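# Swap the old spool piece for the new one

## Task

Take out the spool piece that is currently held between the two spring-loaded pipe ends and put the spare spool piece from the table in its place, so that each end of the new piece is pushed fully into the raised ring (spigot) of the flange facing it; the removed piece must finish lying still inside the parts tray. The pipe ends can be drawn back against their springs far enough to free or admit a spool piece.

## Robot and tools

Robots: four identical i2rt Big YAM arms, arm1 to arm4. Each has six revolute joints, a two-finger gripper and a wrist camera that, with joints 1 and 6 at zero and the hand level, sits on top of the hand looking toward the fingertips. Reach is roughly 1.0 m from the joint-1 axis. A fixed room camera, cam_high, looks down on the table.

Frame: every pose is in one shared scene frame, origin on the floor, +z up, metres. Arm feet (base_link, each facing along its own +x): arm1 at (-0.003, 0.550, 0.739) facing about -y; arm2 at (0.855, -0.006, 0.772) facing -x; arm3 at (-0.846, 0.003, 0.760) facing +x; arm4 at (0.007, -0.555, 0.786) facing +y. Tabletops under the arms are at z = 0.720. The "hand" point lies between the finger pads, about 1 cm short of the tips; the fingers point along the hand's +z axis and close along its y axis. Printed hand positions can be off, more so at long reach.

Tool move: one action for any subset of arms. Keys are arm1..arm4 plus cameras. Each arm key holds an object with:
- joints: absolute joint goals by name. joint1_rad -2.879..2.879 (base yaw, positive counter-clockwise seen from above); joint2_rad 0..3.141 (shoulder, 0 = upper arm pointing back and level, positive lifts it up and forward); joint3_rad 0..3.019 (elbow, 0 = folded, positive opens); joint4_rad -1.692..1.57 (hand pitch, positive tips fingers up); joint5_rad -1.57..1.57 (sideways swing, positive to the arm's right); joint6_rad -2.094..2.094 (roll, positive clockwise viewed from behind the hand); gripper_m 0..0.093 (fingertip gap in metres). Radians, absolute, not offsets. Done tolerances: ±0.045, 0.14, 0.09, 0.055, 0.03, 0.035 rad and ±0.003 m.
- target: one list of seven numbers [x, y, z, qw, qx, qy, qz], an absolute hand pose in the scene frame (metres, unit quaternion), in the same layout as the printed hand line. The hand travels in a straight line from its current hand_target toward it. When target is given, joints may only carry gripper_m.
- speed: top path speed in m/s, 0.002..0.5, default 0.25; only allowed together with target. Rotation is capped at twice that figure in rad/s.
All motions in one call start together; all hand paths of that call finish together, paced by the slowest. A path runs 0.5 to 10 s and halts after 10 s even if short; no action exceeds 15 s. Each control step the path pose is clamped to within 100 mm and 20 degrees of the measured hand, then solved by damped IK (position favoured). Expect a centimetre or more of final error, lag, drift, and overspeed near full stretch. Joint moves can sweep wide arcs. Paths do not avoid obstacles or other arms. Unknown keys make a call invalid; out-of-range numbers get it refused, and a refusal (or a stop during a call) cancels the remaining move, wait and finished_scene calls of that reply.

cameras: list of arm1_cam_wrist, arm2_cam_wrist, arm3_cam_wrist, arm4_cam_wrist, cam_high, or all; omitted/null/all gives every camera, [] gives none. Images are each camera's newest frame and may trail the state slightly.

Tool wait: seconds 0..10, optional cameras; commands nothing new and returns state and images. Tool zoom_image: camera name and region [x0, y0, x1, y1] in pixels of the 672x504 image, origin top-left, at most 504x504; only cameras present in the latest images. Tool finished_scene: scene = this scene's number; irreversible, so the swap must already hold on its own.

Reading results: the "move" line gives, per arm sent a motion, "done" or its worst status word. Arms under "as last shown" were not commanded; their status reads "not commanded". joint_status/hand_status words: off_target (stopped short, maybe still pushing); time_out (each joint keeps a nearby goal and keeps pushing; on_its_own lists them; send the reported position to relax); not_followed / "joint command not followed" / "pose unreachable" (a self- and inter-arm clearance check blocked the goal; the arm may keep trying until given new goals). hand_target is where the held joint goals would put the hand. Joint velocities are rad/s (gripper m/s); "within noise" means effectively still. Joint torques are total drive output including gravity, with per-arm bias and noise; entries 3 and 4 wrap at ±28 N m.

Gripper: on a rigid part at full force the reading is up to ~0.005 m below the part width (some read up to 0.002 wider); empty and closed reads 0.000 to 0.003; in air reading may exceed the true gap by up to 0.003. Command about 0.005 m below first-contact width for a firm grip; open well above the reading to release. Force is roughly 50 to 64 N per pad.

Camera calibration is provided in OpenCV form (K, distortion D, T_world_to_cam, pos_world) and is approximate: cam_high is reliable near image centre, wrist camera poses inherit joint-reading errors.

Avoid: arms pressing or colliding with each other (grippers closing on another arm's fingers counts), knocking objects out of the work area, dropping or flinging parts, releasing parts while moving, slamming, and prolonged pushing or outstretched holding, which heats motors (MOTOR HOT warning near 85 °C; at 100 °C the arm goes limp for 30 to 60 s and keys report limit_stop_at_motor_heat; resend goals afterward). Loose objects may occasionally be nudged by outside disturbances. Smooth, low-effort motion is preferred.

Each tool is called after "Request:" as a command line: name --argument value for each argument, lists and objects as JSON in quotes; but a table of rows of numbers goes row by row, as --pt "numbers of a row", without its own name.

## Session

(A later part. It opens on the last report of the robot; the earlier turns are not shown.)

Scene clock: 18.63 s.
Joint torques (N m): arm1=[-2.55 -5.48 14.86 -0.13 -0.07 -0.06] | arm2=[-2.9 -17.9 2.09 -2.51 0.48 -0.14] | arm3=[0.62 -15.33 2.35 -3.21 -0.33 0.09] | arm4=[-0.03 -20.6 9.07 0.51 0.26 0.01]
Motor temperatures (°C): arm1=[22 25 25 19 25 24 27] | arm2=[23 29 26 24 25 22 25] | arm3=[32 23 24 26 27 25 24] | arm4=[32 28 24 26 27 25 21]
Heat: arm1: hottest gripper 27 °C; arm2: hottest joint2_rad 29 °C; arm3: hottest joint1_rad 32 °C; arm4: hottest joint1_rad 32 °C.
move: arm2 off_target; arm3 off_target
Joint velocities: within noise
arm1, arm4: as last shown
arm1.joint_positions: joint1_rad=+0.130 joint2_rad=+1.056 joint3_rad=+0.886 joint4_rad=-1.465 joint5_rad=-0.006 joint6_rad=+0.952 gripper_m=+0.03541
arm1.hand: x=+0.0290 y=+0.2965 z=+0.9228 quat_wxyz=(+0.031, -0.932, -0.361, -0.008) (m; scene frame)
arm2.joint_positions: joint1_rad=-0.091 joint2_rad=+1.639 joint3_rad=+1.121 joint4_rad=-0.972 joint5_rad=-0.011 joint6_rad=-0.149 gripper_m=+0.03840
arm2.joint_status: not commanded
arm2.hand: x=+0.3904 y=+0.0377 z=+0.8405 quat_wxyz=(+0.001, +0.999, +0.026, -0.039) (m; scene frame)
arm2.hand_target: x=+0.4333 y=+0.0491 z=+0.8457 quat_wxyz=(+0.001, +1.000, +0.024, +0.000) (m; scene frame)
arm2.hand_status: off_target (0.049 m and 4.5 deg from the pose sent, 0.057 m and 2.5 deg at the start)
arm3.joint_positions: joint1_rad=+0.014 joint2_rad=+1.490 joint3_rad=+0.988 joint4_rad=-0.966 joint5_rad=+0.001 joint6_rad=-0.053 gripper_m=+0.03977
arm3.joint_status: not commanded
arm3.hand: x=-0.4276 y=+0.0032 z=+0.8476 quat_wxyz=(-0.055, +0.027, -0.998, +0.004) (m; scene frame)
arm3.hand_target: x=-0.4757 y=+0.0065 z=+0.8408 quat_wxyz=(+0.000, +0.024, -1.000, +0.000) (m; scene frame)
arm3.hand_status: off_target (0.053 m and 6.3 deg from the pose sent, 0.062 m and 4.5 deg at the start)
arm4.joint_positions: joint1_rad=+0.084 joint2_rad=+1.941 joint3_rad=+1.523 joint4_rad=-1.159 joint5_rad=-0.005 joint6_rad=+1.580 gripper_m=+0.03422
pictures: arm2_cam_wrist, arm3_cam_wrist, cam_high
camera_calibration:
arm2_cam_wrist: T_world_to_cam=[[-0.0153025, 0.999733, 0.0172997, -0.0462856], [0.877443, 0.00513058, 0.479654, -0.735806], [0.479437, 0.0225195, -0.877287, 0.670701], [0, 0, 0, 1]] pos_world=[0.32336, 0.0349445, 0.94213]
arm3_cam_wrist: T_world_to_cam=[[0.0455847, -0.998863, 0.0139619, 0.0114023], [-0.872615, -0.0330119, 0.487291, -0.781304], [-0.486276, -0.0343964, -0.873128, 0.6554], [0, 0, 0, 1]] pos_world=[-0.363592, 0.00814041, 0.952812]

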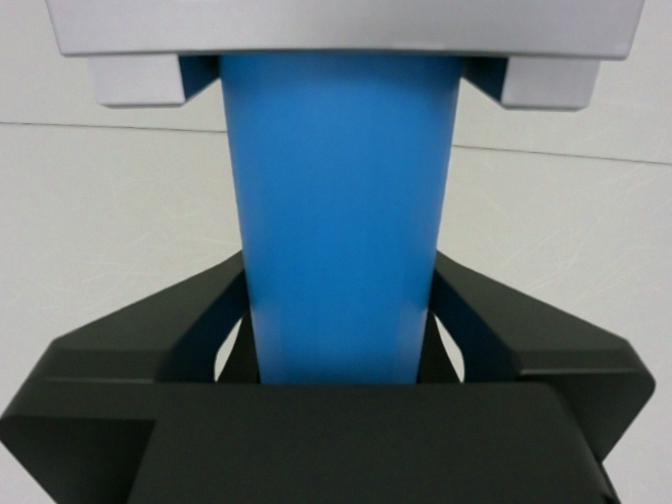

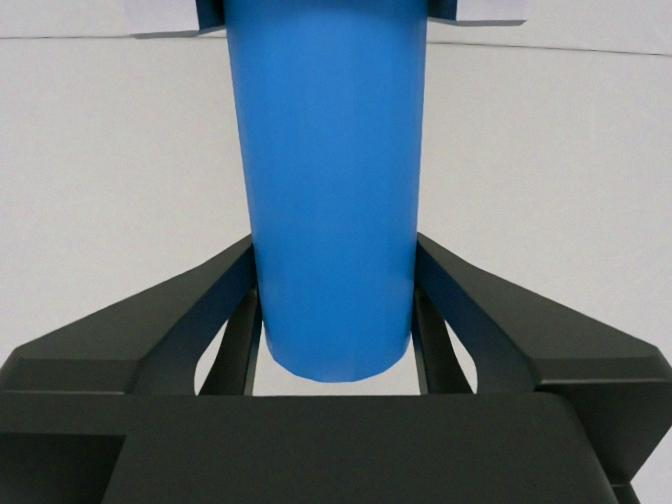

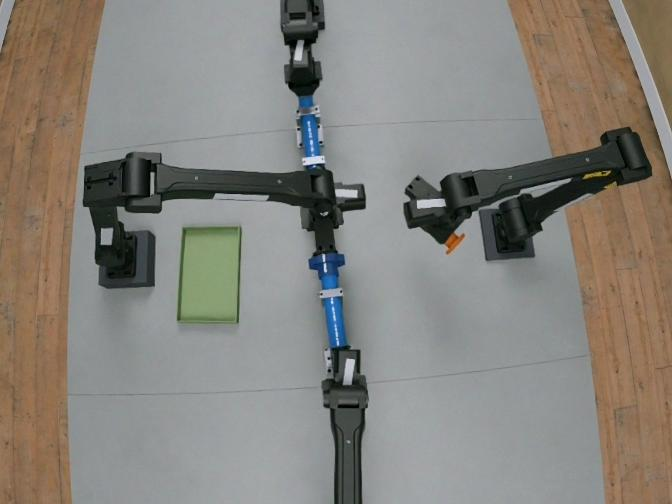

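Request:
move --arm4 '{"target":[-0.033,0.016,0.93,0,-0.0236,0.9997,0],"speed":0.08}'

Request:
zoom_image --camera "cam_high" --region '[260, 80, 400, 360]'

Scene clock: 20.63 s.
Joint torques (N m): arm1=[-2.55 -5.95 14.72 -0.1 -0.01 -0.08] | arm2=[-2.96 -17.85 2.11 -2.47 0.49 -0.15] | arm3=[0.56 -15.27 2.36 -3.23 -0.34 0.09] | arm4=[-0.15 -22.24 13.74 -0.29 0.25 0.03]
Motor temperatures (°C): arm1=[22 25 25 19 25 24 27] | arm2=[23 29 26 24 25 22 25] | arm3=[32 23 24 26 27 25 24] | arm4=[32 28 25 26 27 25 22]
Heat: arm1: hottest gripper 27 °C; arm2: hottest joint2_rad 29 °C; arm3: hottest joint1_rad 32 °C; arm4: hottest joint1_rad 32 °C.
move: arm4 off_target
Joint velocities: within noise
arm1: as last shown
arm2.joint_positions: joint1_rad=-0.091 joint2_rad=+1.639 joint3_rad=+1.120 joint4_rad=-0.972 joint5_rad=-0.011 joint6_rad=-0.149 gripper_m=+0.03840
arm2.joint_status: not commanded
arm2.hand: x=+0.3906 y=+0.0377 z=+0.8404 quat_wxyz=(+0.001, +0.999, +0.026, -0.039) (m; scene frame)
arm2.hand_target: x=+0.4335 y=+0.0491 z=+0.8456 quat_wxyz=(+0.001, +1.000, +0.024, +0.000) (m; scene frame)
arm2.hand_status: not commanded
arm3.joint_positions: joint1_rad=+0.014 joint2_rad=+1.490 joint3_rad=+0.988 joint4_rad=-0.965 joint5_rad=+0.001 joint6_rad=-0.053 gripper_m=+0.03977
arm3.joint_status: not commanded
arm3.hand: x=-0.4277 y=+0.0032 z=+0.8475 quat_wxyz=(-0.055, +0.027, -0.998, +0.004) (m; scene frame)
arm3.hand_target: x=-0.4757 y=+0.0065 z=+0.8406 quat_wxyz=(+0.000, +0.024, -1.000, +0.000) (m; scene frame)
arm3.hand_status: not commanded
arm4.joint_positions: joint1_rad=+0.084 joint2_rad=+1.889 joint3_rad=+1.595 joint4_rad=-1.345 joint5_rad=-0.005 joint6_rad=+1.580 gripper_m=+0.03422
arm4.joint_status: not commanded
arm4.hand: x=-0.0329 y=-0.0032 z=+0.8986 quat_wxyz=(+0.000, +0.031, -0.999, +0.034) (m; scene frame)
arm4.hand_target: x=-0.0329 y=+0.0142 z=+0.9301 quat_wxyz=(+0.000, +0.024, -1.000, +0.000) (m; scene frame)
arm4.hand_status: off_target (0.037 m and 4.0 deg from the pose sent, 0.086 m and 0.9 deg at the start)
pictures: arm1_cam_wrist, arm2_cam_wrist, arm3_cam_wrist, arm4_cam_wrist, cam_high
camera_calibration:
arm1_cam_wrist: T_world_to_cam=[[-0.679714, 0.731517, 0.0535805, -0.247699], [0.596267, 0.508544, 0.621167, -0.737883], [0.427146, 0.454164, -0.781845, 0.701215], [0, 0, 0, 1]] pos_world=[-0.0279109, 0.237975, 1.01986]
arm2_cam_wrist: T_world_to_cam=[[-0.0153095, 0.999733, 0.0172942, -0.0462748], [0.87727, 0.00513128, 0.47997, -0.736089], [0.479753, 0.0225198, -0.877114, 0.6703], [0, 0, 0, 1]] pos_world=[0.323461, 0.0349445, 0.942031]
arm3_cam_wrist: T_world_to_cam=[[0.0455847, -0.998863, 0.0139619, 0.0114096], [-0.872615, -0.0330119, 0.487291, -0.781294], [-0.486276, -0.0343964, -0.873128, 0.655177], [0, 0, 0, 1]] pos_world=[-0.363692, 0.00814041, 0.952612]
arm4_cam_wrist: T_world_to_cam=[[0.04248, -0.995649, 0.0829382, -0.0770567], [-0.815514, 0.0134018, 0.578582, -0.541301], [-0.577176, -0.0922154, -0.811396, 0.833844], [0, 0, 0, 1]] pos_world=[0.0431095, 0.00742629, 0.996156]

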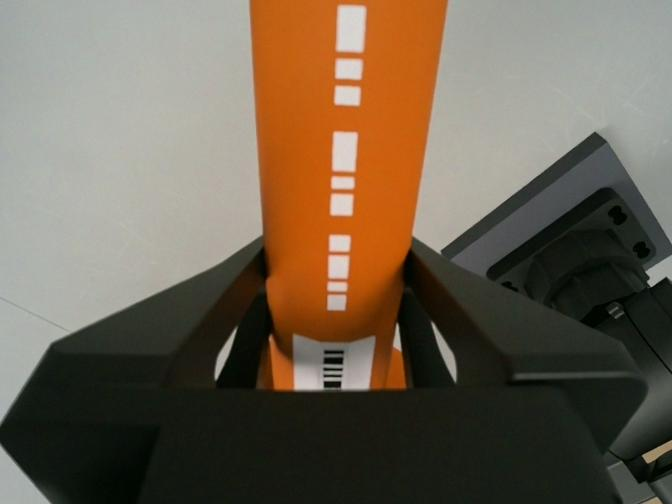

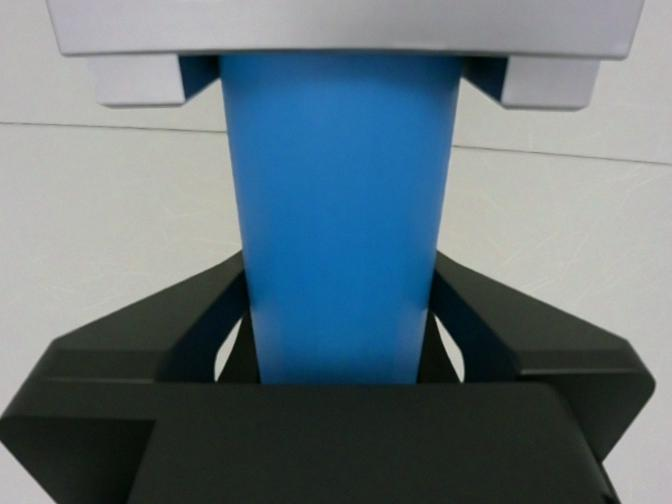

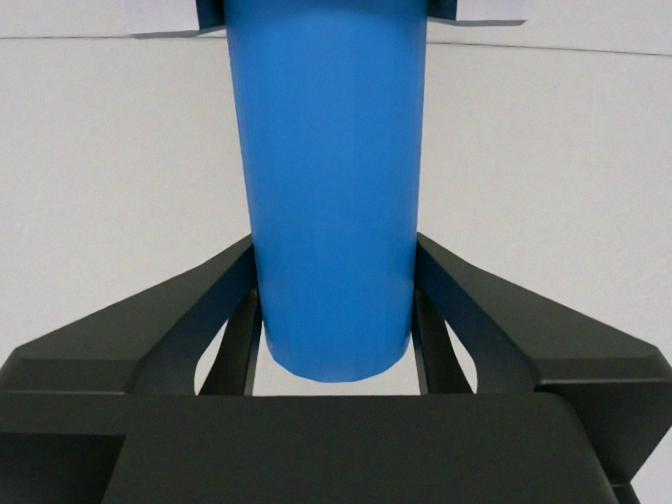

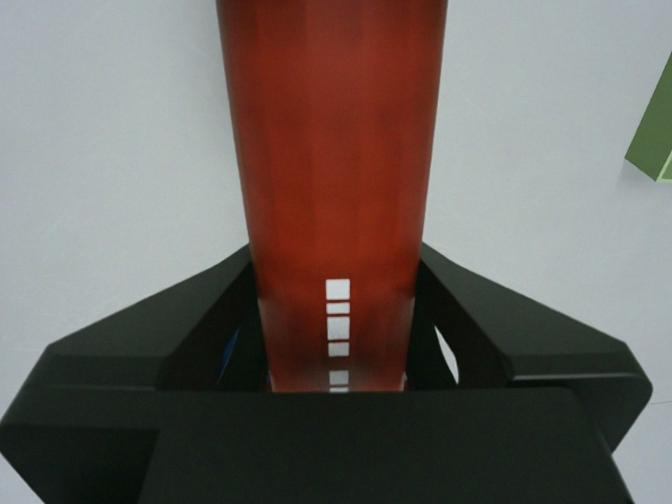

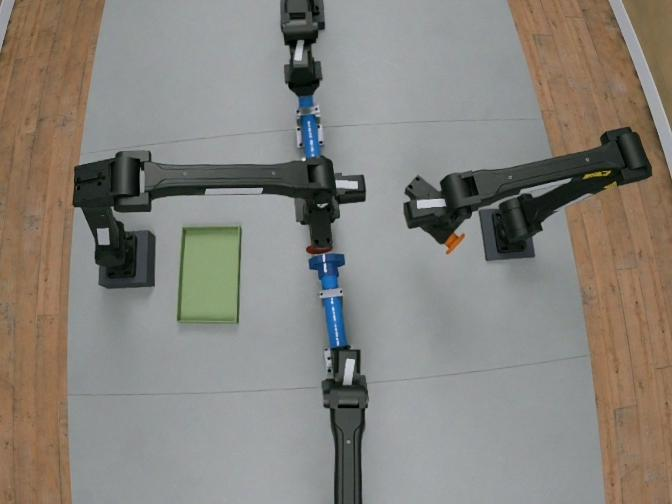

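Scaled by 1.800 from the camera's 672x504 image, which has a finer 960x720 frame.

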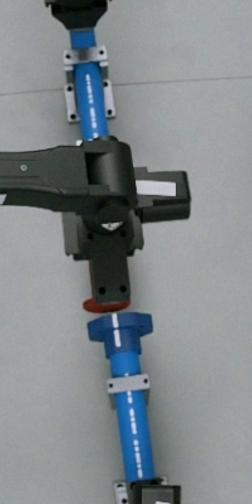

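Request:
move --arm4 '{"target":[-0.03,-0.02,1.0,0,-0.0236,0.9997,0],"speed":0.2}' --cameras '[]'

Request:
move --arm4 '{"target":[0.04,-0.28,0.92,0,-0.0236,0.9997,0],"speed":0.25}' --arm1 '{"target":[-0.025,0.17,1.0,0,0.9997,0.0236,0],"speed":0.2}'

Scene clock: 22.20 s.
Joint torques (N m): arm1=[-1.79 -5.71 15.01 -0.31 -0.03 0] | arm2=[-2.96 -17.73 2.11 -2.51 0.48 -0.15] | arm3=[0.79 -15.38 2.36 -3.21 -0.34 0.1] | arm4=[-0.03 -18.73 14.04 -0.23 0.25 0.02]
Motor temperatures (°C): arm1=[22 25 25 19 25 24 27] | arm2=[23 29 26 24 25 22 25] | arm3=[32 24 24 26 27 25 24] | arm4=[32 28 25 26 26 25 22]
Heat: arm1: hottest gripper 27 °C; arm2: hottest joint2_rad 29 °C; arm3: hottest joint1_rad 32 °C; arm4: hottest joint1_rad 32 °C.
move: arm4 off_target
Joint velocities: within noise
arm1, arm2, arm3: as last shown
arm4.joint_positions: joint1_rad=+0.084 joint2_rad=+1.749 joint3_rad=+1.609 joint4_rad=-1.480 joint5_rad=-0.005 joint6_rad=+1.580 gripper_m=+0.03422
arm4.joint_status: not commanded
arm4.hand: x=-0.0309 y=-0.0344 z=+0.9781 quat_wxyz=(+0.000, +0.031, -0.999, +0.024) (m; scene frame)
arm4.hand_target: x=-0.0300 y=-0.0211 z=+0.9999 quat_wxyz=(+0.000, +0.024, -1.000, +0.000) (m; scene frame)
arm4.hand_status: off_target (0.026 m and 2.9 deg from the pose sent, 0.103 m and 4.0 deg at the start)
pictures: none
No camera images: "cameras" was empty.

Scene clock: 24.83 s.
Joint torques (N m): arm1=[-2.08 -8.7 14.95 -0.32 0.07 0.1] | arm2=[-2.96 -17.85 2.1 -2.51 0.49 -0.15] | arm3=[0.56 -15.27 2.36 -3.22 -0.34 0.09] | arm4=[-0.32 -7 9.4 0.46 0.14 -0.24]
Motor temperatures (°C): arm1=[22 25 26 19 25 24 27] | arm2=[23 30 26 24 25 22 26] | arm3=[32 24 24 26 27 25 24] | arm4=[32 28 25 26 26 25 22]
Heat: arm1: hottest gripper 27 °C; arm2: hottest joint2_rad 30 °C; arm3: hottest joint1_rad 32 °C; arm4: hottest joint1_rad 32 °C.
move: arm1 off_target; arm4 done
Joint velocities: within noise
arm1.joint_positions: joint1_rad=-0.047 joint2_rad=+1.328 joint3_rad=+1.242 joint4_rad=-1.537 joint5_rad=-0.007 joint6_rad=+1.445 gripper_m=+0.03535
arm1.joint_status: not commanded
arm1.hand: x=-0.0221 y=+0.1859 z=+0.9752 quat_wxyz=(+0.026, -0.999, -0.033, -0.003) (m; scene frame)
arm1.hand_target: x=-0.0249 y=+0.1714 z=+0.9998 quat_wxyz=(-0.001, -1.000, -0.024, +0.000) (m; scene frame)
arm1.hand_status: off_target (0.030 m and 3.2 deg from the pose sent, 0.158 m and 39.8 deg at the start)
arm2, arm3: as last shown
arm4.joint_positions: joint1_rad=-0.100 joint2_rad=+1.129 joint3_rad=+0.788 joint4_rad=-1.260 joint5_rad=-0.001 joint6_rad=+1.419 gripper_m=+0.03422
arm4.joint_status: not commanded
arm4.hand: x=+0.0379 y=-0.2830 z=+0.9144 quat_wxyz=(+0.002, +0.019, -1.000, +0.014) (m; scene frame)
arm4.hand_target: x=+0.0400 y=-0.2800 z=+0.9201 quat_wxyz=(+0.000, +0.024, -1.000, +0.000) (m; scene frame)
arm4.hand_status: done (0.007 m and 1.7 deg from the pose sent, 0.262 m and 2.9 deg at the start)
pictures: arm1_cam_wrist, arm2_cam_wrist, arm3_cam_wrist, arm4_cam_wrist, cam_high
camera_calibration:
arm1_cam_wrist: T_world_to_cam=[[-0.076376, 0.995679, 0.0528114, -0.239411], [0.800698, 0.0296835, 0.598333, -0.56802], [0.59418, 0.0879842, -0.799505, 0.903307], [0, 0, 0, 1]] pos_world=[-0.1002, 0.175761, 1.07471]
arm2_cam_wrist: T_world_to_cam=[[-0.0153095, 0.999733, 0.0172942, -0.0462748], [0.87727, 0.00513128, 0.47997, -0.736089], [0.479753, 0.0225198, -0.877114, 0.6703], [0, 0, 0, 1]] pos_world=[0.323461, 0.0349445, 0.942031]
arm3_cam_wrist: T_world_to_cam=[[0.0455847, -0.998863, 0.0139619, 0.0114096], [-0.872615, -0.0330119, 0.487291, -0.781294], [-0.486276, -0.0343964, -0.873128, 0.655177], [0, 0, 0, 1]] pos_world=[-0.363692, 0.00814041, 0.952612]
arm4_cam_wrist: T_world_to_cam=[[0.0196002, -0.998876, 0.0431498, -0.323678], [-0.813128, 0.00918658, 0.582013, -0.493244], [-0.581755, -0.0464938, -0.812034, 0.875323], [0, 0, 0, 1]] pos_world=[0.114497, -0.278086, 1.01183]

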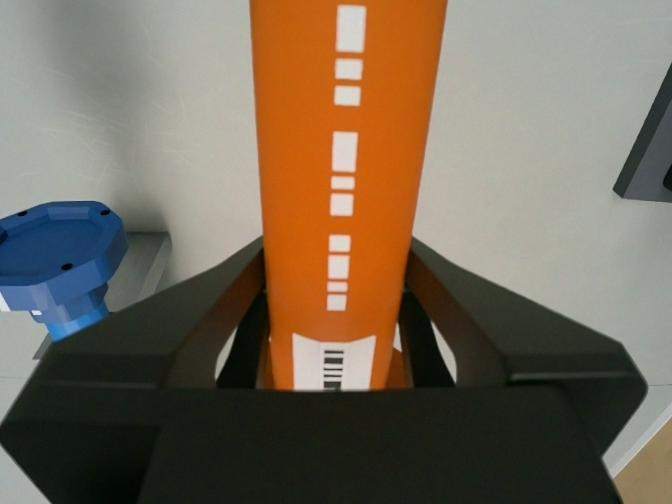

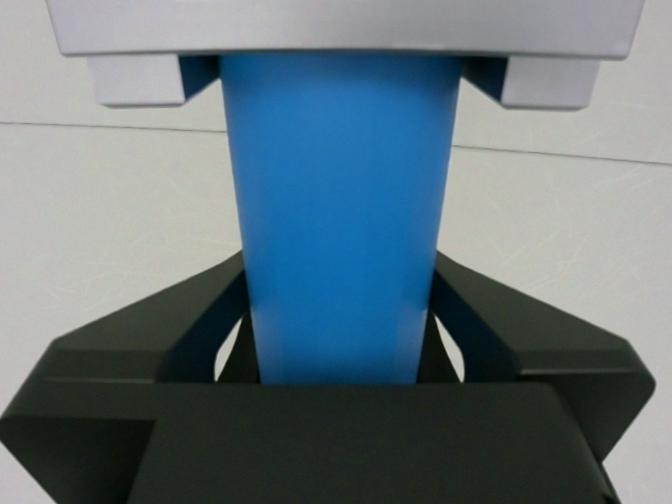

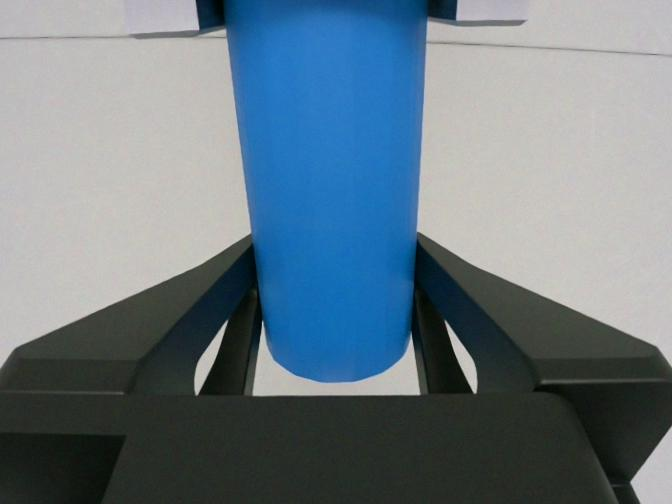

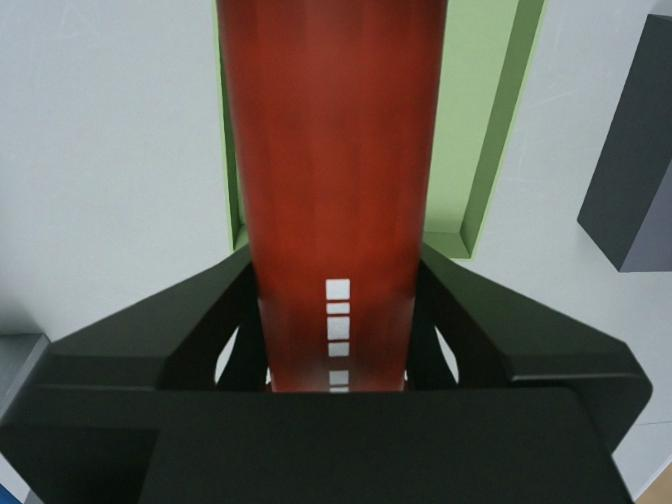

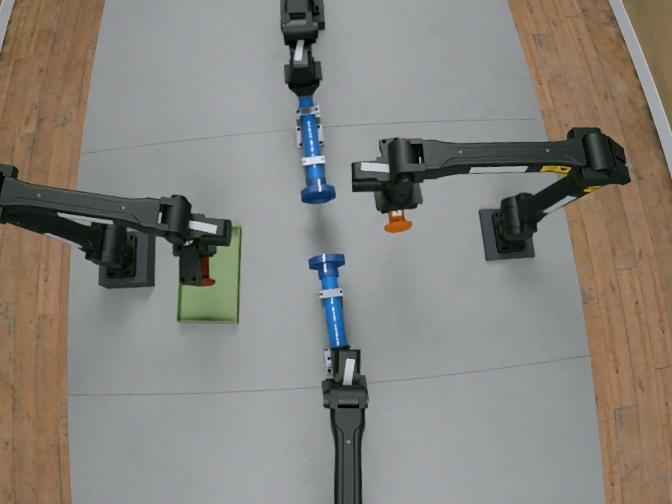

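Request:
move --arm4 '{"target":[0.042,-0.282,0.752,0,-0.0236,0.9997,0],"speed":0.15}'

Request:
zoom_image --camera "cam_high" --region '[280, 130, 440, 280]'

Request:
zoom_image --camera "cam_high" --region '[160, 200, 260, 340]'

Scene clock: 27.47 s.
Joint torques (N m): arm1=[-1.38 -9 14.97 -0.23 0.11 0.11] | arm2=[-3.08 -17.9 2.13 -2.5 0.47 -0.15] | arm3=[0.73 -15.33 2.35 -3.19 -0.34 0.1] | arm4=[-0.5 -6.42 6.26 0.54 0.12 -0.24]
Motor temperatures (°C): arm1=[22 25 27 19 25 24 27] | arm2=[23 30 26 24 25 22 26] | arm3=[32 24 24 26 27 25 25] | arm4=[32 28 25 26 26 25 22]
Heat: arm1: hottest joint3_rad 27 °C; arm2: hottest joint2_rad 30 °C; arm3: hottest joint1_rad 32 °C; arm4: hottest joint1_rad 32 °C.
move: arm4 done
Joint velocities: within noise
arm1.joint_positions: joint1_rad=-0.047 joint2_rad=+1.329 joint3_rad=+1.242 joint4_rad=-1.537 joint5_rad=-0.007 joint6_rad=+1.446 gripper_m=+0.03535
arm1.joint_status: not commanded
arm1.hand: x=-0.0221 y=+0.1859 z=+0.9753 quat_wxyz=(+0.026, -0.999, -0.033, -0.003) (m; scene frame)
arm1.hand_target: x=-0.0249 y=+0.1714 z=+0.9998 quat_wxyz=(+0.000, -1.000, -0.024, +0.000) (m; scene frame)
arm1.hand_status: not commanded
arm2, arm3: as last shown
arm4.joint_positions: joint1_rad=-0.106 joint2_rad=+1.438 joint3_rad=+0.528 joint4_rad=-0.665 joint5_rad=-0.001 joint6_rad=+1.412 gripper_m=+0.03422
arm4.joint_status: not commanded
arm4.hand: x=+0.0396 y=-0.2845 z=+0.7534 quat_wxyz=(+0.000, +0.020, -1.000, +0.002) (m; scene frame)
arm4.hand_target: x=+0.0420 y=-0.2821 z=+0.7520 quat_wxyz=(+0.000, +0.023, -1.000, +0.000) (m; scene frame)
arm4.hand_status: done (0.004 m and 0.4 deg from the pose sent, 0.162 m and 1.7 deg at the start)
pictures: arm1_cam_wrist, arm2_cam_wrist, arm3_cam_wrist, arm4_cam_wrist, cam_high
camera_calibration:
arm1_cam_wrist: T_world_to_cam=[[-0.0760336, 0.995686, 0.0531864, -0.23978], [0.800733, 0.0291866, 0.59831, -0.567905], [0.594176, 0.0880798, -0.799498, 0.903282], [0, 0, 0, 1]] pos_world=[-0.1002, 0.17576, 1.07471]
arm2_cam_wrist: T_world_to_cam=[[-0.0153095, 0.999733, 0.0172942, -0.0462748], [0.87727, 0.00513128, 0.47997, -0.736089], [0.479753, 0.0225198, -0.877114, 0.6703], [0, 0, 0, 1]] pos_world=[0.323461, 0.0349445, 0.942031]
arm3_cam_wrist: T_world_to_cam=[[0.0455847, -0.998863, 0.0139619, 0.0114096], [-0.872615, -0.0330119, 0.487291, -0.781294], [-0.486276, -0.0343964, -0.873128, 0.655177], [0, 0, 0, 1]] pos_world=[-0.363692, 0.00814041, 0.952612]
arm4_cam_wrist: T_world_to_cam=[[0.0210405, -0.999618, 0.0179039, -0.299462], [-0.814801, -0.00676749, 0.579701, -0.400927], [-0.579359, -0.0267853, -0.814633, 0.753026], [0, 0, 0, 1]] pos_world=[0.115897, -0.281891, 0.851218]

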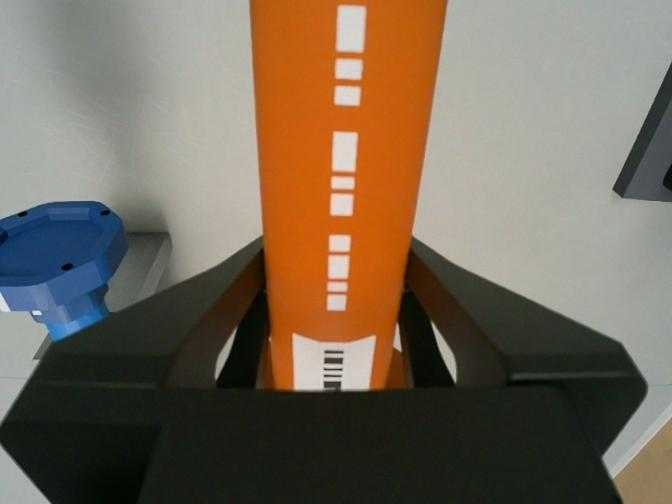

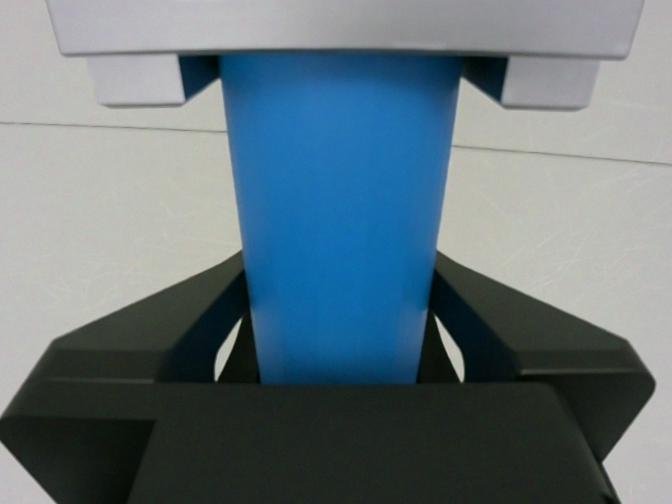

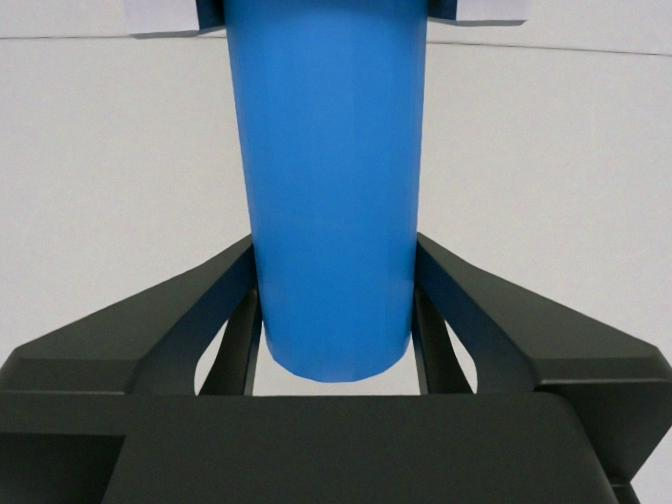

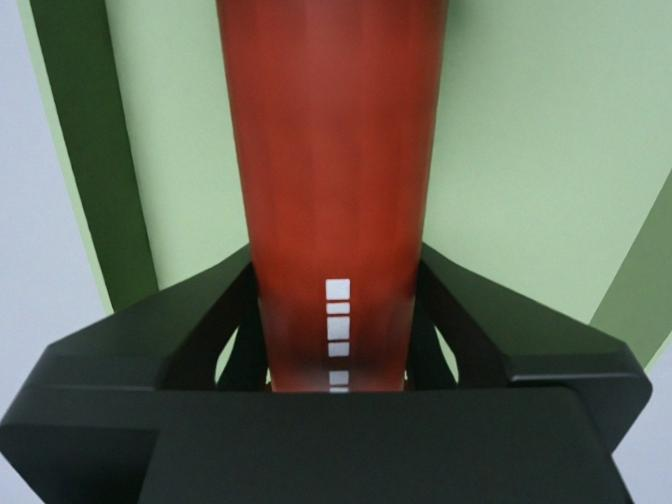

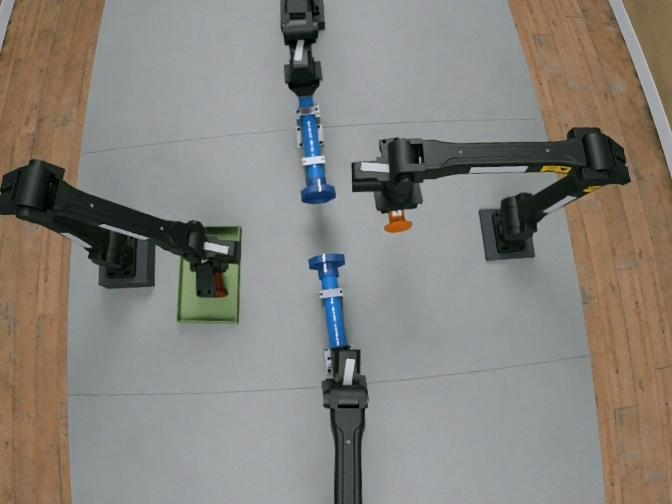

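Scaled by 3.150 from the camera's 672x504 image, which has a finer 960x720 frame.

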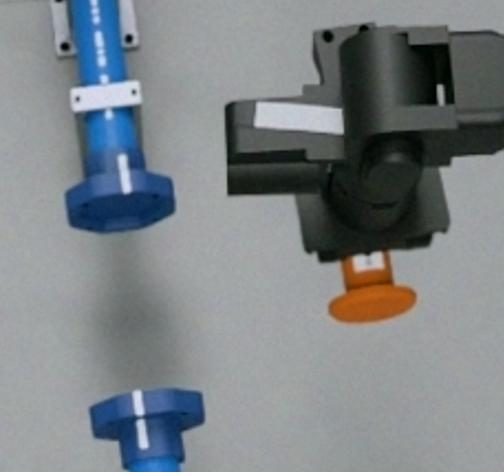

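Scaled by 3.600 from the camera's 672x504 image, which has a finer 960x720 frame.

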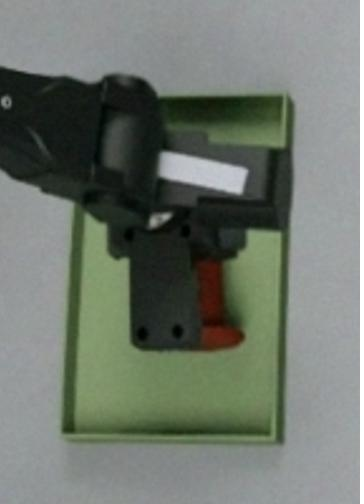

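Request:
move --arm4 '{"joints":{"gripper_m":0.08}}' --arm1 '{"target":[-0.011,0.008,0.985,0,0.9999,0.018,0],"speed":0.2}' --cameras '[]'

Request:
move --arm4 '{"target":[0.042,-0.285,0.9,0,-0.0236,0.9997,0],"speed":0.15}' --cameras '[]'

Request:
move --arm4 '{"joints":{"joint1_rad":0.07,"joint2_rad":0.7,"joint3_rad":1.2,"joint4_rad":-1.1,"joint5_rad":0,"joint6_rad":0}}'

Scene clock: 31.27 s.
Joint torques (N m): arm1=[-1.08 -14.92 14.95 -0.1 0.09 0.12] | arm2=[-2.9 -17.9 2.09 -2.51 0.48 -0.14] | arm3=[0.56 -15.38 2.36 -3.25 -0.34 0.09] | arm4=[-0.5 -6.24 6.23 0.58 0.13 -0.25]
Motor temperatures (°C): arm1=[22 25 28 19 25 24 27] | arm2=[23 30 26 24 25 22 26] | arm3=[32 24 24 26 27 25 25] | arm4=[32 28 25 26 26 25 22]
Heat: arm1: hottest joint3_rad 28 °C; arm2: hottest joint2_rad 30 °C; arm3: hottest joint1_rad 32 °C; arm4: hottest joint1_rad 32 °C.
move: arm1 off_target; arm4 done
Joint velocities: within noise
arm1.joint_positions: joint1_rad=-0.013 joint2_rad=+1.760 joint3_rad=+1.693 joint4_rad=-1.561 joint5_rad=-0.007 joint6_rad=+1.502 gripper_m=+0.03534
arm1.joint_status: not commanded
arm1.hand: x=-0.0136 y=+0.0231 z=+0.9579 quat_wxyz=(+0.028, -0.999, -0.022, -0.002) (m; scene frame)
arm1.hand_target: x=-0.0109 y=+0.0096 z=+0.9849 quat_wxyz=(+0.000, -1.000, -0.018, +0.000) (m; scene frame)
arm1.hand_status: off_target (0.031 m and 3.3 deg from the pose sent, 0.179 m and 3.4 deg at the start)
arm2, arm3: as last shown
arm4.joint_positions: joint1_rad=-0.106 joint2_rad=+1.438 joint3_rad=+0.528 joint4_rad=-0.665 joint5_rad=-0.001 joint6_rad=+1.411 gripper_m=+0.07992
arm4.joint_status: all done
arm4.hand: x=+0.0396 y=-0.2843 z=+0.7534 quat_wxyz=(+0.000, +0.021, -1.000, +0.001) (m; scene frame)
arm4.hand_target: x=+0.0420 y=-0.2821 z=+0.7520 quat_wxyz=(+0.000, +0.024, -1.000, +0.000) (m; scene frame)
arm4.hand_status: not commanded
pictures: none
No camera images: "cameras" was empty.

Scene clock: 33.07 s.
Joint torques (N m): arm1=[-1.14 -15.21 14.97 -0.17 0.06 0.07] | arm2=[-3.02 -17.79 2.07 -2.51 0.48 -0.15] | arm3=[0.62 -15.44 2.35 -3.21 -0.34 0.1] | arm4=[-0.56 -5.42 12.18 -0.08 0.13 -0.25]
Motor temperatures (°C): arm1=[22 25 28 19 25 24 27] | arm2=[23 31 26 24 25 22 26] | arm3=[32 24 24 26 27 25 25] | arm4=[32 28 25 26 26 25 22]
Heat: arm1: hottest joint3_rad 28 °C; arm2: hottest joint2_rad 31 °C; arm3: hottest joint1_rad 32 °C; arm4: hottest joint1_rad 32 °C.
move: arm4 off_target
Joint velocities: within noise
arm1, arm2, arm3: as last shown
arm1.hand: x=-0.0136 y=+0.0232 z=+0.9579 quat_wxyz=(+0.028, -0.999, -0.022, -0.002) (m; scene frame)
arm1.hand_target: x=-0.0109 y=+0.0097 z=+0.9849 quat_wxyz=(+0.000, -1.000, -0.018, +0.000) (m; scene frame)
arm4.joint_positions: joint1_rad=-0.108 joint2_rad=+1.123 joint3_rad=+0.698 joint4_rad=-1.186 joint5_rad=-0.001 joint6_rad=+1.409 gripper_m=+0.07992
arm4.joint_status: not commanded
arm4.hand: x=+0.0380 y=-0.3000 z=+0.8839 quat_wxyz=(+0.002, +0.021, -1.000, +0.020) (m; scene frame)
arm4.hand_target: x=+0.0419 y=-0.2856 z=+0.8999 quat_wxyz=(+0.000, +0.024, -1.000, +0.000) (m; scene frame)
arm4.hand_status: off_target (0.022 m and 2.3 deg from the pose sent, 0.147 m and 0.4 deg at the start)
pictures: none
No camera images: "cameras" was empty.

Scene clock: 34.77 s.
Joint torques (N m): arm1=[-0.79 -15.5 14.94 -0.27 0.1 0.08] | arm2=[-2.96 -17.85 2.07 -2.5 0.48 -0.14] | arm3=[0.62 -15.44 2.37 -3.21 -0.34 0.1] | arm4=[0.67 0.5 11.86 1.85 0.09 -0.28]
Motor temperatures (°C): arm1=[22 25 28 19 25 24 27] | arm2=[23 31 26 24 25 22 26] | arm3=[32 24 24 26 27 25 25] | arm4=[32 28 26 26 26 25 22]
Heat: arm1: hottest joint3_rad 28 °C; arm2: hottest joint2_rad 31 °C; arm3: hottest joint1_rad 32 °C; arm4: hottest joint1_rad 32 °C.
move: arm4 done
Joint velocities: within noise
arm1, arm2, arm3: as last shown
arm4.joint_positions: joint1_rad=+0.064 joint2_rad=+0.700 joint3_rad=+1.180 joint4_rad=-1.102 joint5_rad=-0.001 joint6_rad=+0.015 gripper_m=+0.07996
arm4.joint_status: all done
arm4.hand: x=-0.0097 y=-0.2411 z=+1.2452 quat_wxyz=(-0.313, +0.641, -0.617, -0.333) (m; scene frame)
arm4.hand_target: x=-0.0114 y=-0.2418 z=+1.2565 quat_wxyz=(-0.321, +0.643, -0.607, -0.339) (m; scene frame)
arm4.hand_status: not commanded
pictures: arm1_cam_wrist, arm2_cam_wrist, arm3_cam_wrist, arm4_cam_wrist, cam_high
camera_calibration:
arm1_cam_wrist: T_world_to_cam=[[-0.0541876, 0.996826, 0.0583304, -0.0807953], [0.802806, 0.00875465, 0.596177, -0.557041], [0.593773, 0.0791333, -0.800732, 0.900184], [0, 0, 0, 1]] pos_world=[-0.0916883, 0.0141809, 1.05761]
arm2_cam_wrist: T_world_to_cam=[[-0.0153095, 0.999733, 0.0172942, -0.0462748], [0.87727, 0.00513128, 0.47997, -0.736089], [0.479753, 0.0225198, -0.877114, 0.6703], [0, 0, 0, 1]] pos_world=[0.323461, 0.0349445, 0.942031]
arm3_cam_wrist: T_world_to_cam=[[0.0455847, -0.998863, 0.0139619, 0.0114096], [-0.872615, -0.0330119, 0.487291, -0.781294], [-0.486276, -0.0343964, -0.873128, 0.655177], [0, 0, 0, 1]] pos_world=[-0.363692, 0.00814041, 0.952612]
arm4_cam_wrist: T_world_to_cam=[[0.999644, 0.0201644, -0.017477, 0.0356042], [0.0134236, -0.946054, -0.323732, 0.180627], [-0.023062, 0.323382, -0.945987, 1.3797], [0, 0, 0, 1]] pos_world=[-0.00619737, -0.276007, 1.36428]

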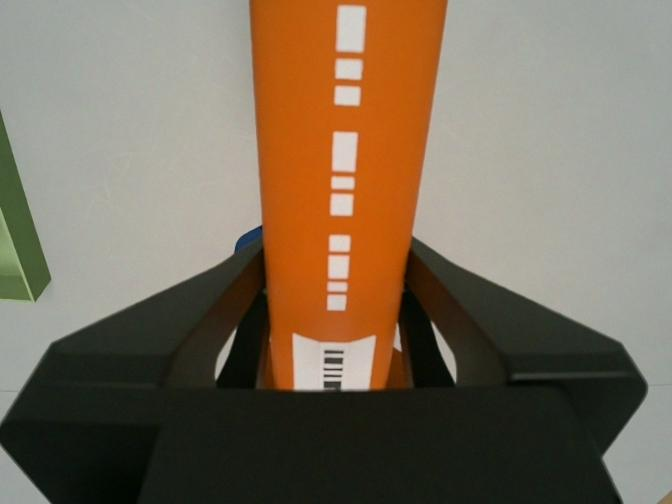

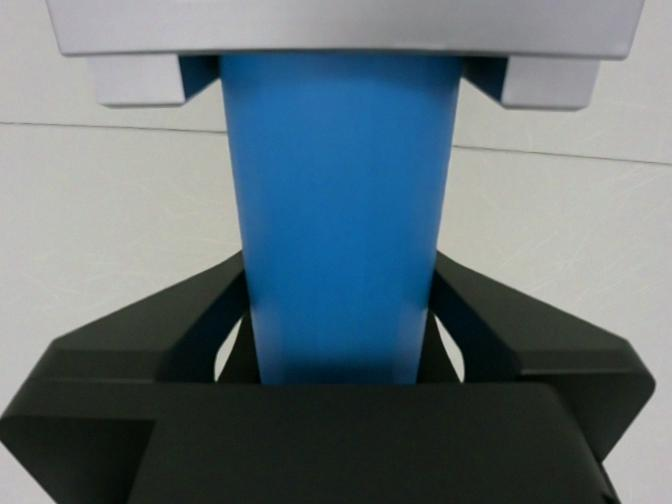

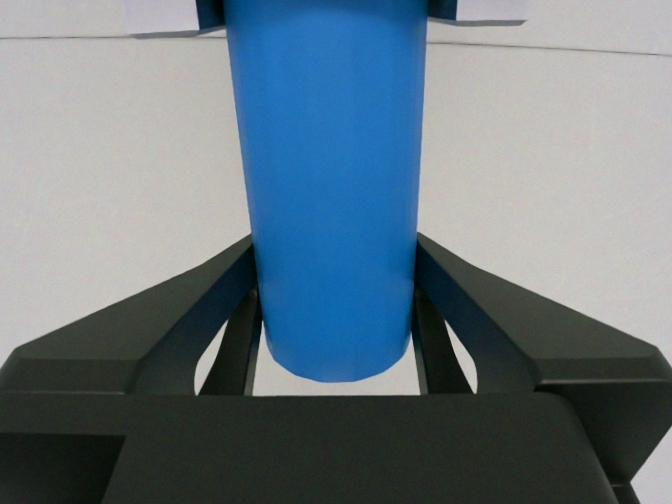

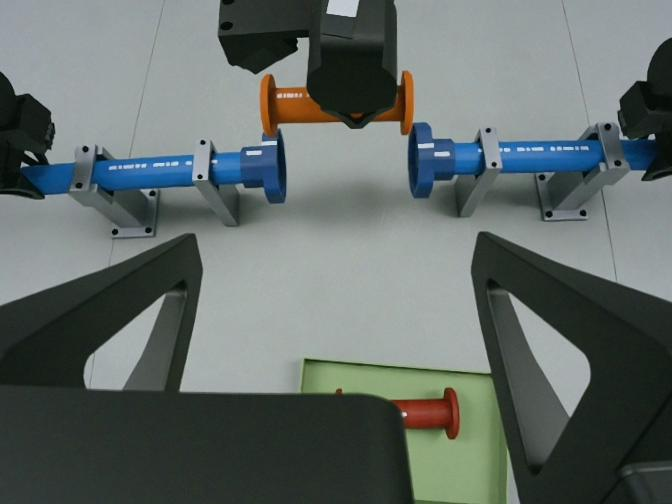

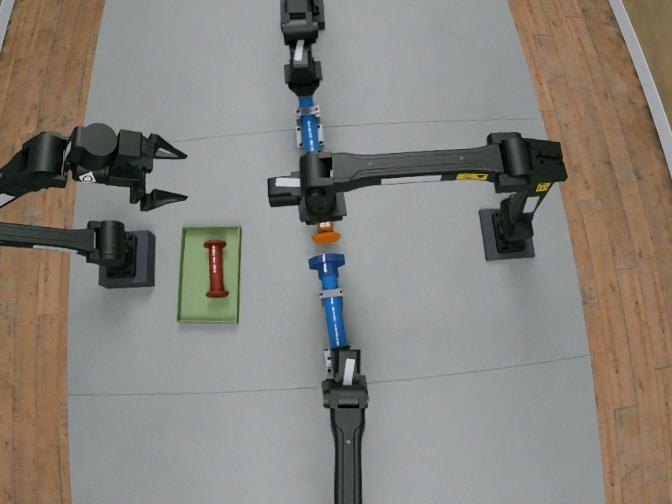

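Request:
zoom_image --camera "arm4_cam_wrist" --region '[220, 50, 480, 230]'

Request:
zoom_image --camera "cam_high" --region '[270, 150, 390, 290]'

Scaled by 1.938 from the camera's 672x504 image, which has a finer 960x720 frame.

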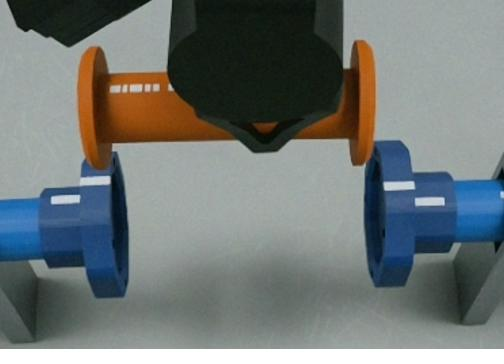

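Scaled by 3.600 from the camera's 672x504 image, which has a finer 960x720 frame.

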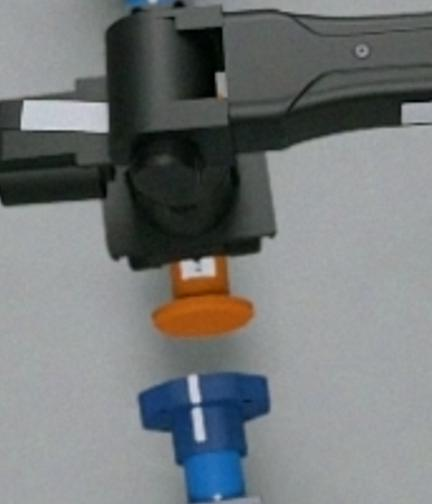

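Request:
move --arm1 '{"target":[-0.0015,0.005,0.96,0,0.9999,0.02,0],"speed":0.15}' --arm2 '{"target":[0.452,0.051,0.848,0,0.9997,0.0236,0],"speed":0.05}' --arm3 '{"target":[-0.495,0.007,0.842,0,-0.0236,0.9997,0],"speed":0.05}'

Request:
zoom_image --camera "arm4_cam_wrist" --region '[220, 50, 480, 230]'

Request:
zoom_image --camera "cam_high" --region '[270, 150, 390, 290]'

Scene clock: 37.27 s.
Joint torques (N m): arm1=[-0.97 -15.33 11.04 0.81 0 0.07] | arm2=[-3.19 -18.26 1.37 -3.19 0.5 -0.16] | arm3=[0.62 -15.68 1.66 -3.97 -0.35 0.12] | arm4=[0.38 0.32 11.81 1.87 0.1 -0.25]
Motor temperatures (°C): arm1=[22 26 28 19 25 24 27] | arm2=[23 31 26 24 25 22 26] | arm3=[32 24 24 26 27 25 25] | arm4=[32 28 26 26 26 24 22]
Heat: arm1: hottest joint3_rad 28 °C; arm2: hottest joint2_rad 31 °C; arm3: hottest joint1_rad 32 °C; arm4: hottest joint1_rad 32 °C.
move: arm1 off_target; arm2 off_target; arm3 off_target
Joint velocities: within noise
arm1.joint_positions: joint1_rad=+0.006 joint2_rad=+1.773 joint3_rad=+1.693 joint4_rad=-1.529 joint5_rad=-0.007 joint6_rad=+1.515 gripper_m=+0.03534
arm1.joint_status: not commanded
arm1.hand: x=-0.0038 y=+0.0140 z=+0.9509 quat_wxyz=(+0.019, -1.000, -0.025, -0.001) (m; scene frame)
arm1.hand_target: x=-0.0015 y=+0.0054 z=+0.9600 quat_wxyz=(+0.000, -1.000, -0.020, +0.000) (m; scene frame)
arm1.hand_status: off_target (0.013 m and 2.2 deg from the pose sent, 0.022 m and 3.2 deg at the start)
arm2.joint_positions: joint1_rad=-0.093 joint2_rad=+1.618 joint3_rad=+1.091 joint4_rad=-0.944 joint5_rad=-0.012 joint6_rad=-0.151 gripper_m=+0.03840
arm2.joint_status: not commanded
arm2.hand: x=+0.3951 y=+0.0380 z=+0.8402 quat_wxyz=(+0.001, +0.998, +0.026, -0.049) (m; scene frame)
arm2.hand_target: x=+0.4467 y=+0.0487 z=+0.8447 quat_wxyz=(+0.001, +1.000, +0.024, +0.000) (m; scene frame)
arm2.hand_status: off_target (0.059 m and 5.7 deg from the pose sent, 0.063 m and 4.5 deg at the start)
arm3.joint_positions: joint1_rad=+0.014 joint2_rad=+1.465 joint3_rad=+0.960 joint4_rad=-0.944 joint5_rad=+0.001 joint6_rad=-0.056 gripper_m=+0.03977
arm3.joint_status: not commanded
arm3.hand: x=-0.4332 y=+0.0031 z=+0.8476 quat_wxyz=(-0.064, +0.028, -0.998, +0.005) (m; scene frame)
arm3.hand_target: x=-0.4890 y=+0.0064 z=+0.8401 quat_wxyz=(+0.000, +0.024, -1.000, +0.001) (m; scene frame)
arm3.hand_status: off_target (0.062 m and 7.4 deg from the pose sent, 0.068 m and 6.3 deg at the start)
arm4: as last shown
arm4.joint_positions: joint1_rad=+0.064 joint2_rad=+0.700 joint3_rad=+1.180 joint4_rad=-1.102 joint5_rad=-0.001 joint6_rad=+0.014 gripper_m=+0.07996
pictures: arm1_cam_wrist, arm2_cam_wrist, arm3_cam_wrist, arm4_cam_wrist, cam_high
camera_calibration:
arm1_cam_wrist: T_world_to_cam=[[-0.0592111, 0.997479, 0.0391093, -0.052446], [0.803355, 0.0243588, 0.595002, -0.559631], [0.59255, 0.0666494, -0.802772, 0.891509], [0, 0, 0, 1]] pos_world=[-0.0817864, 0.00652722, 1.05071]
arm2_cam_wrist: T_world_to_cam=[[-0.015065, 0.999714, 0.0185786, -0.047586], [0.886801, 0.00477533, 0.462127, -0.728813], [0.461906, 0.0234374, -0.886619, 0.682957], [0, 0, 0, 1]] pos_world=[0.330133, 0.035046, 0.943211]
arm3_cam_wrist: T_world_to_cam=[[0.04834, -0.99871, 0.0155503, 0.0114371], [-0.881274, -0.0353177, 0.471285, -0.776383], [-0.470128, -0.036486, -0.881844, 0.666986], [0, 0, 0, 1]] pos_world=[-0.371191, 0.00833787, 0.953897]
arm4_cam_wrist: T_world_to_cam=[[0.999647, 0.0203537, -0.0170976, 0.0352389], [0.0137253, -0.946048, -0.323734, 0.180635], [-0.0227643, 0.323385, -0.945993, 1.37971], [0, 0, 0, 1]] pos_world=[-0.00629742, -0.276007, 1.36428]

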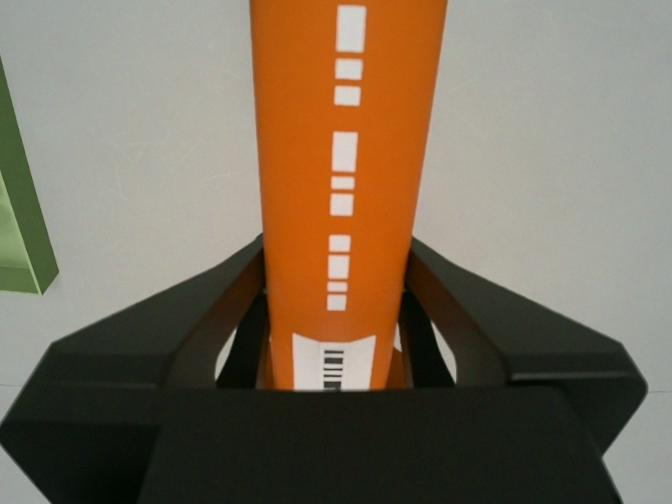

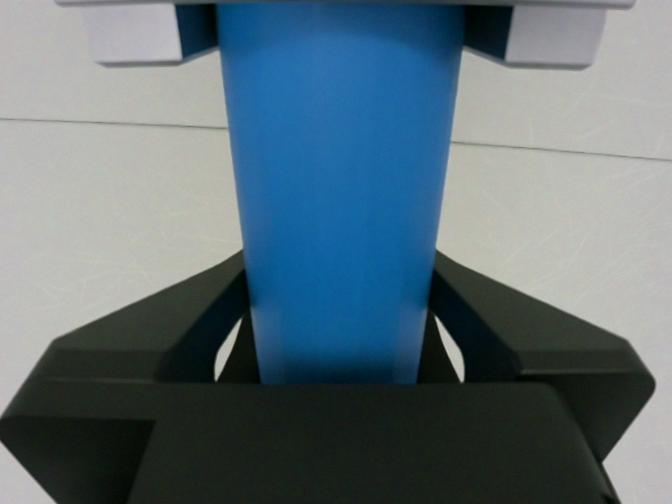

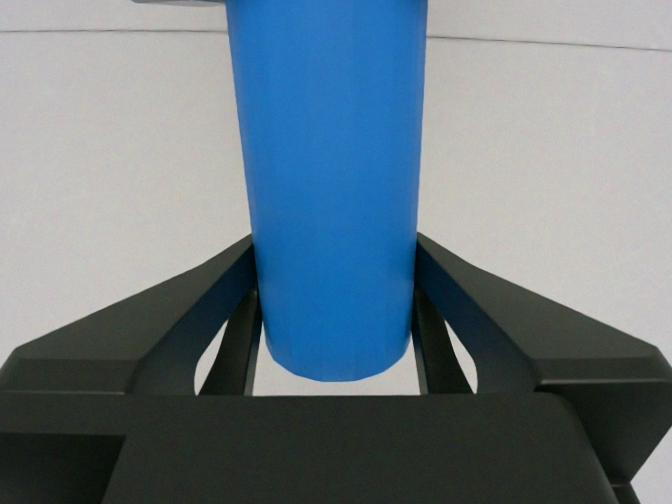

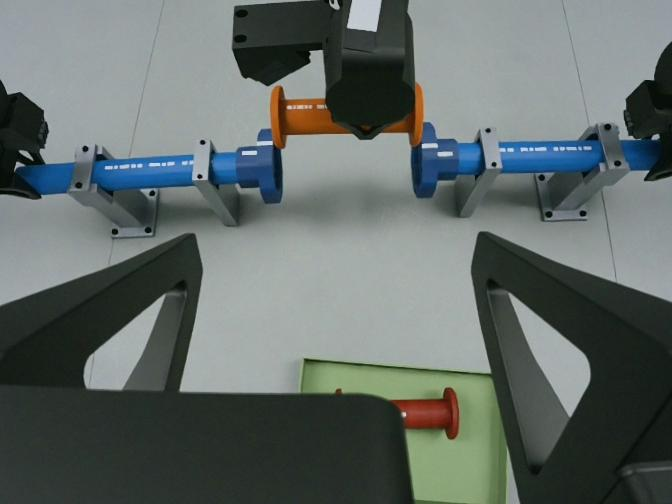

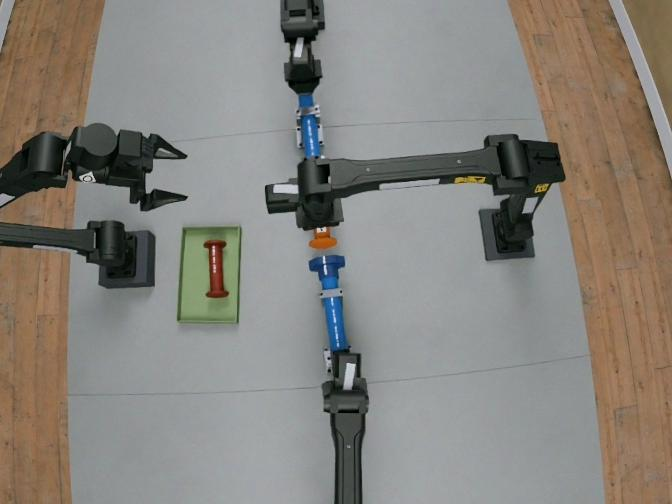

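Scaled by 1.938 from the camera's 672x504 image, which has a finer 960x720 frame.

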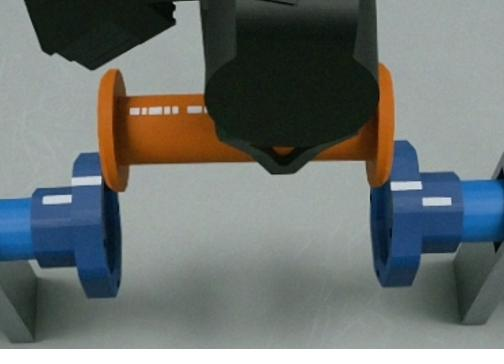

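Scaled by 3.600 from the camera's 672x504 image, which has a finer 960x720 frame.

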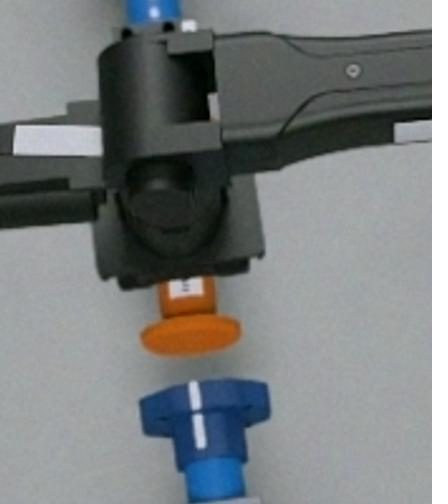

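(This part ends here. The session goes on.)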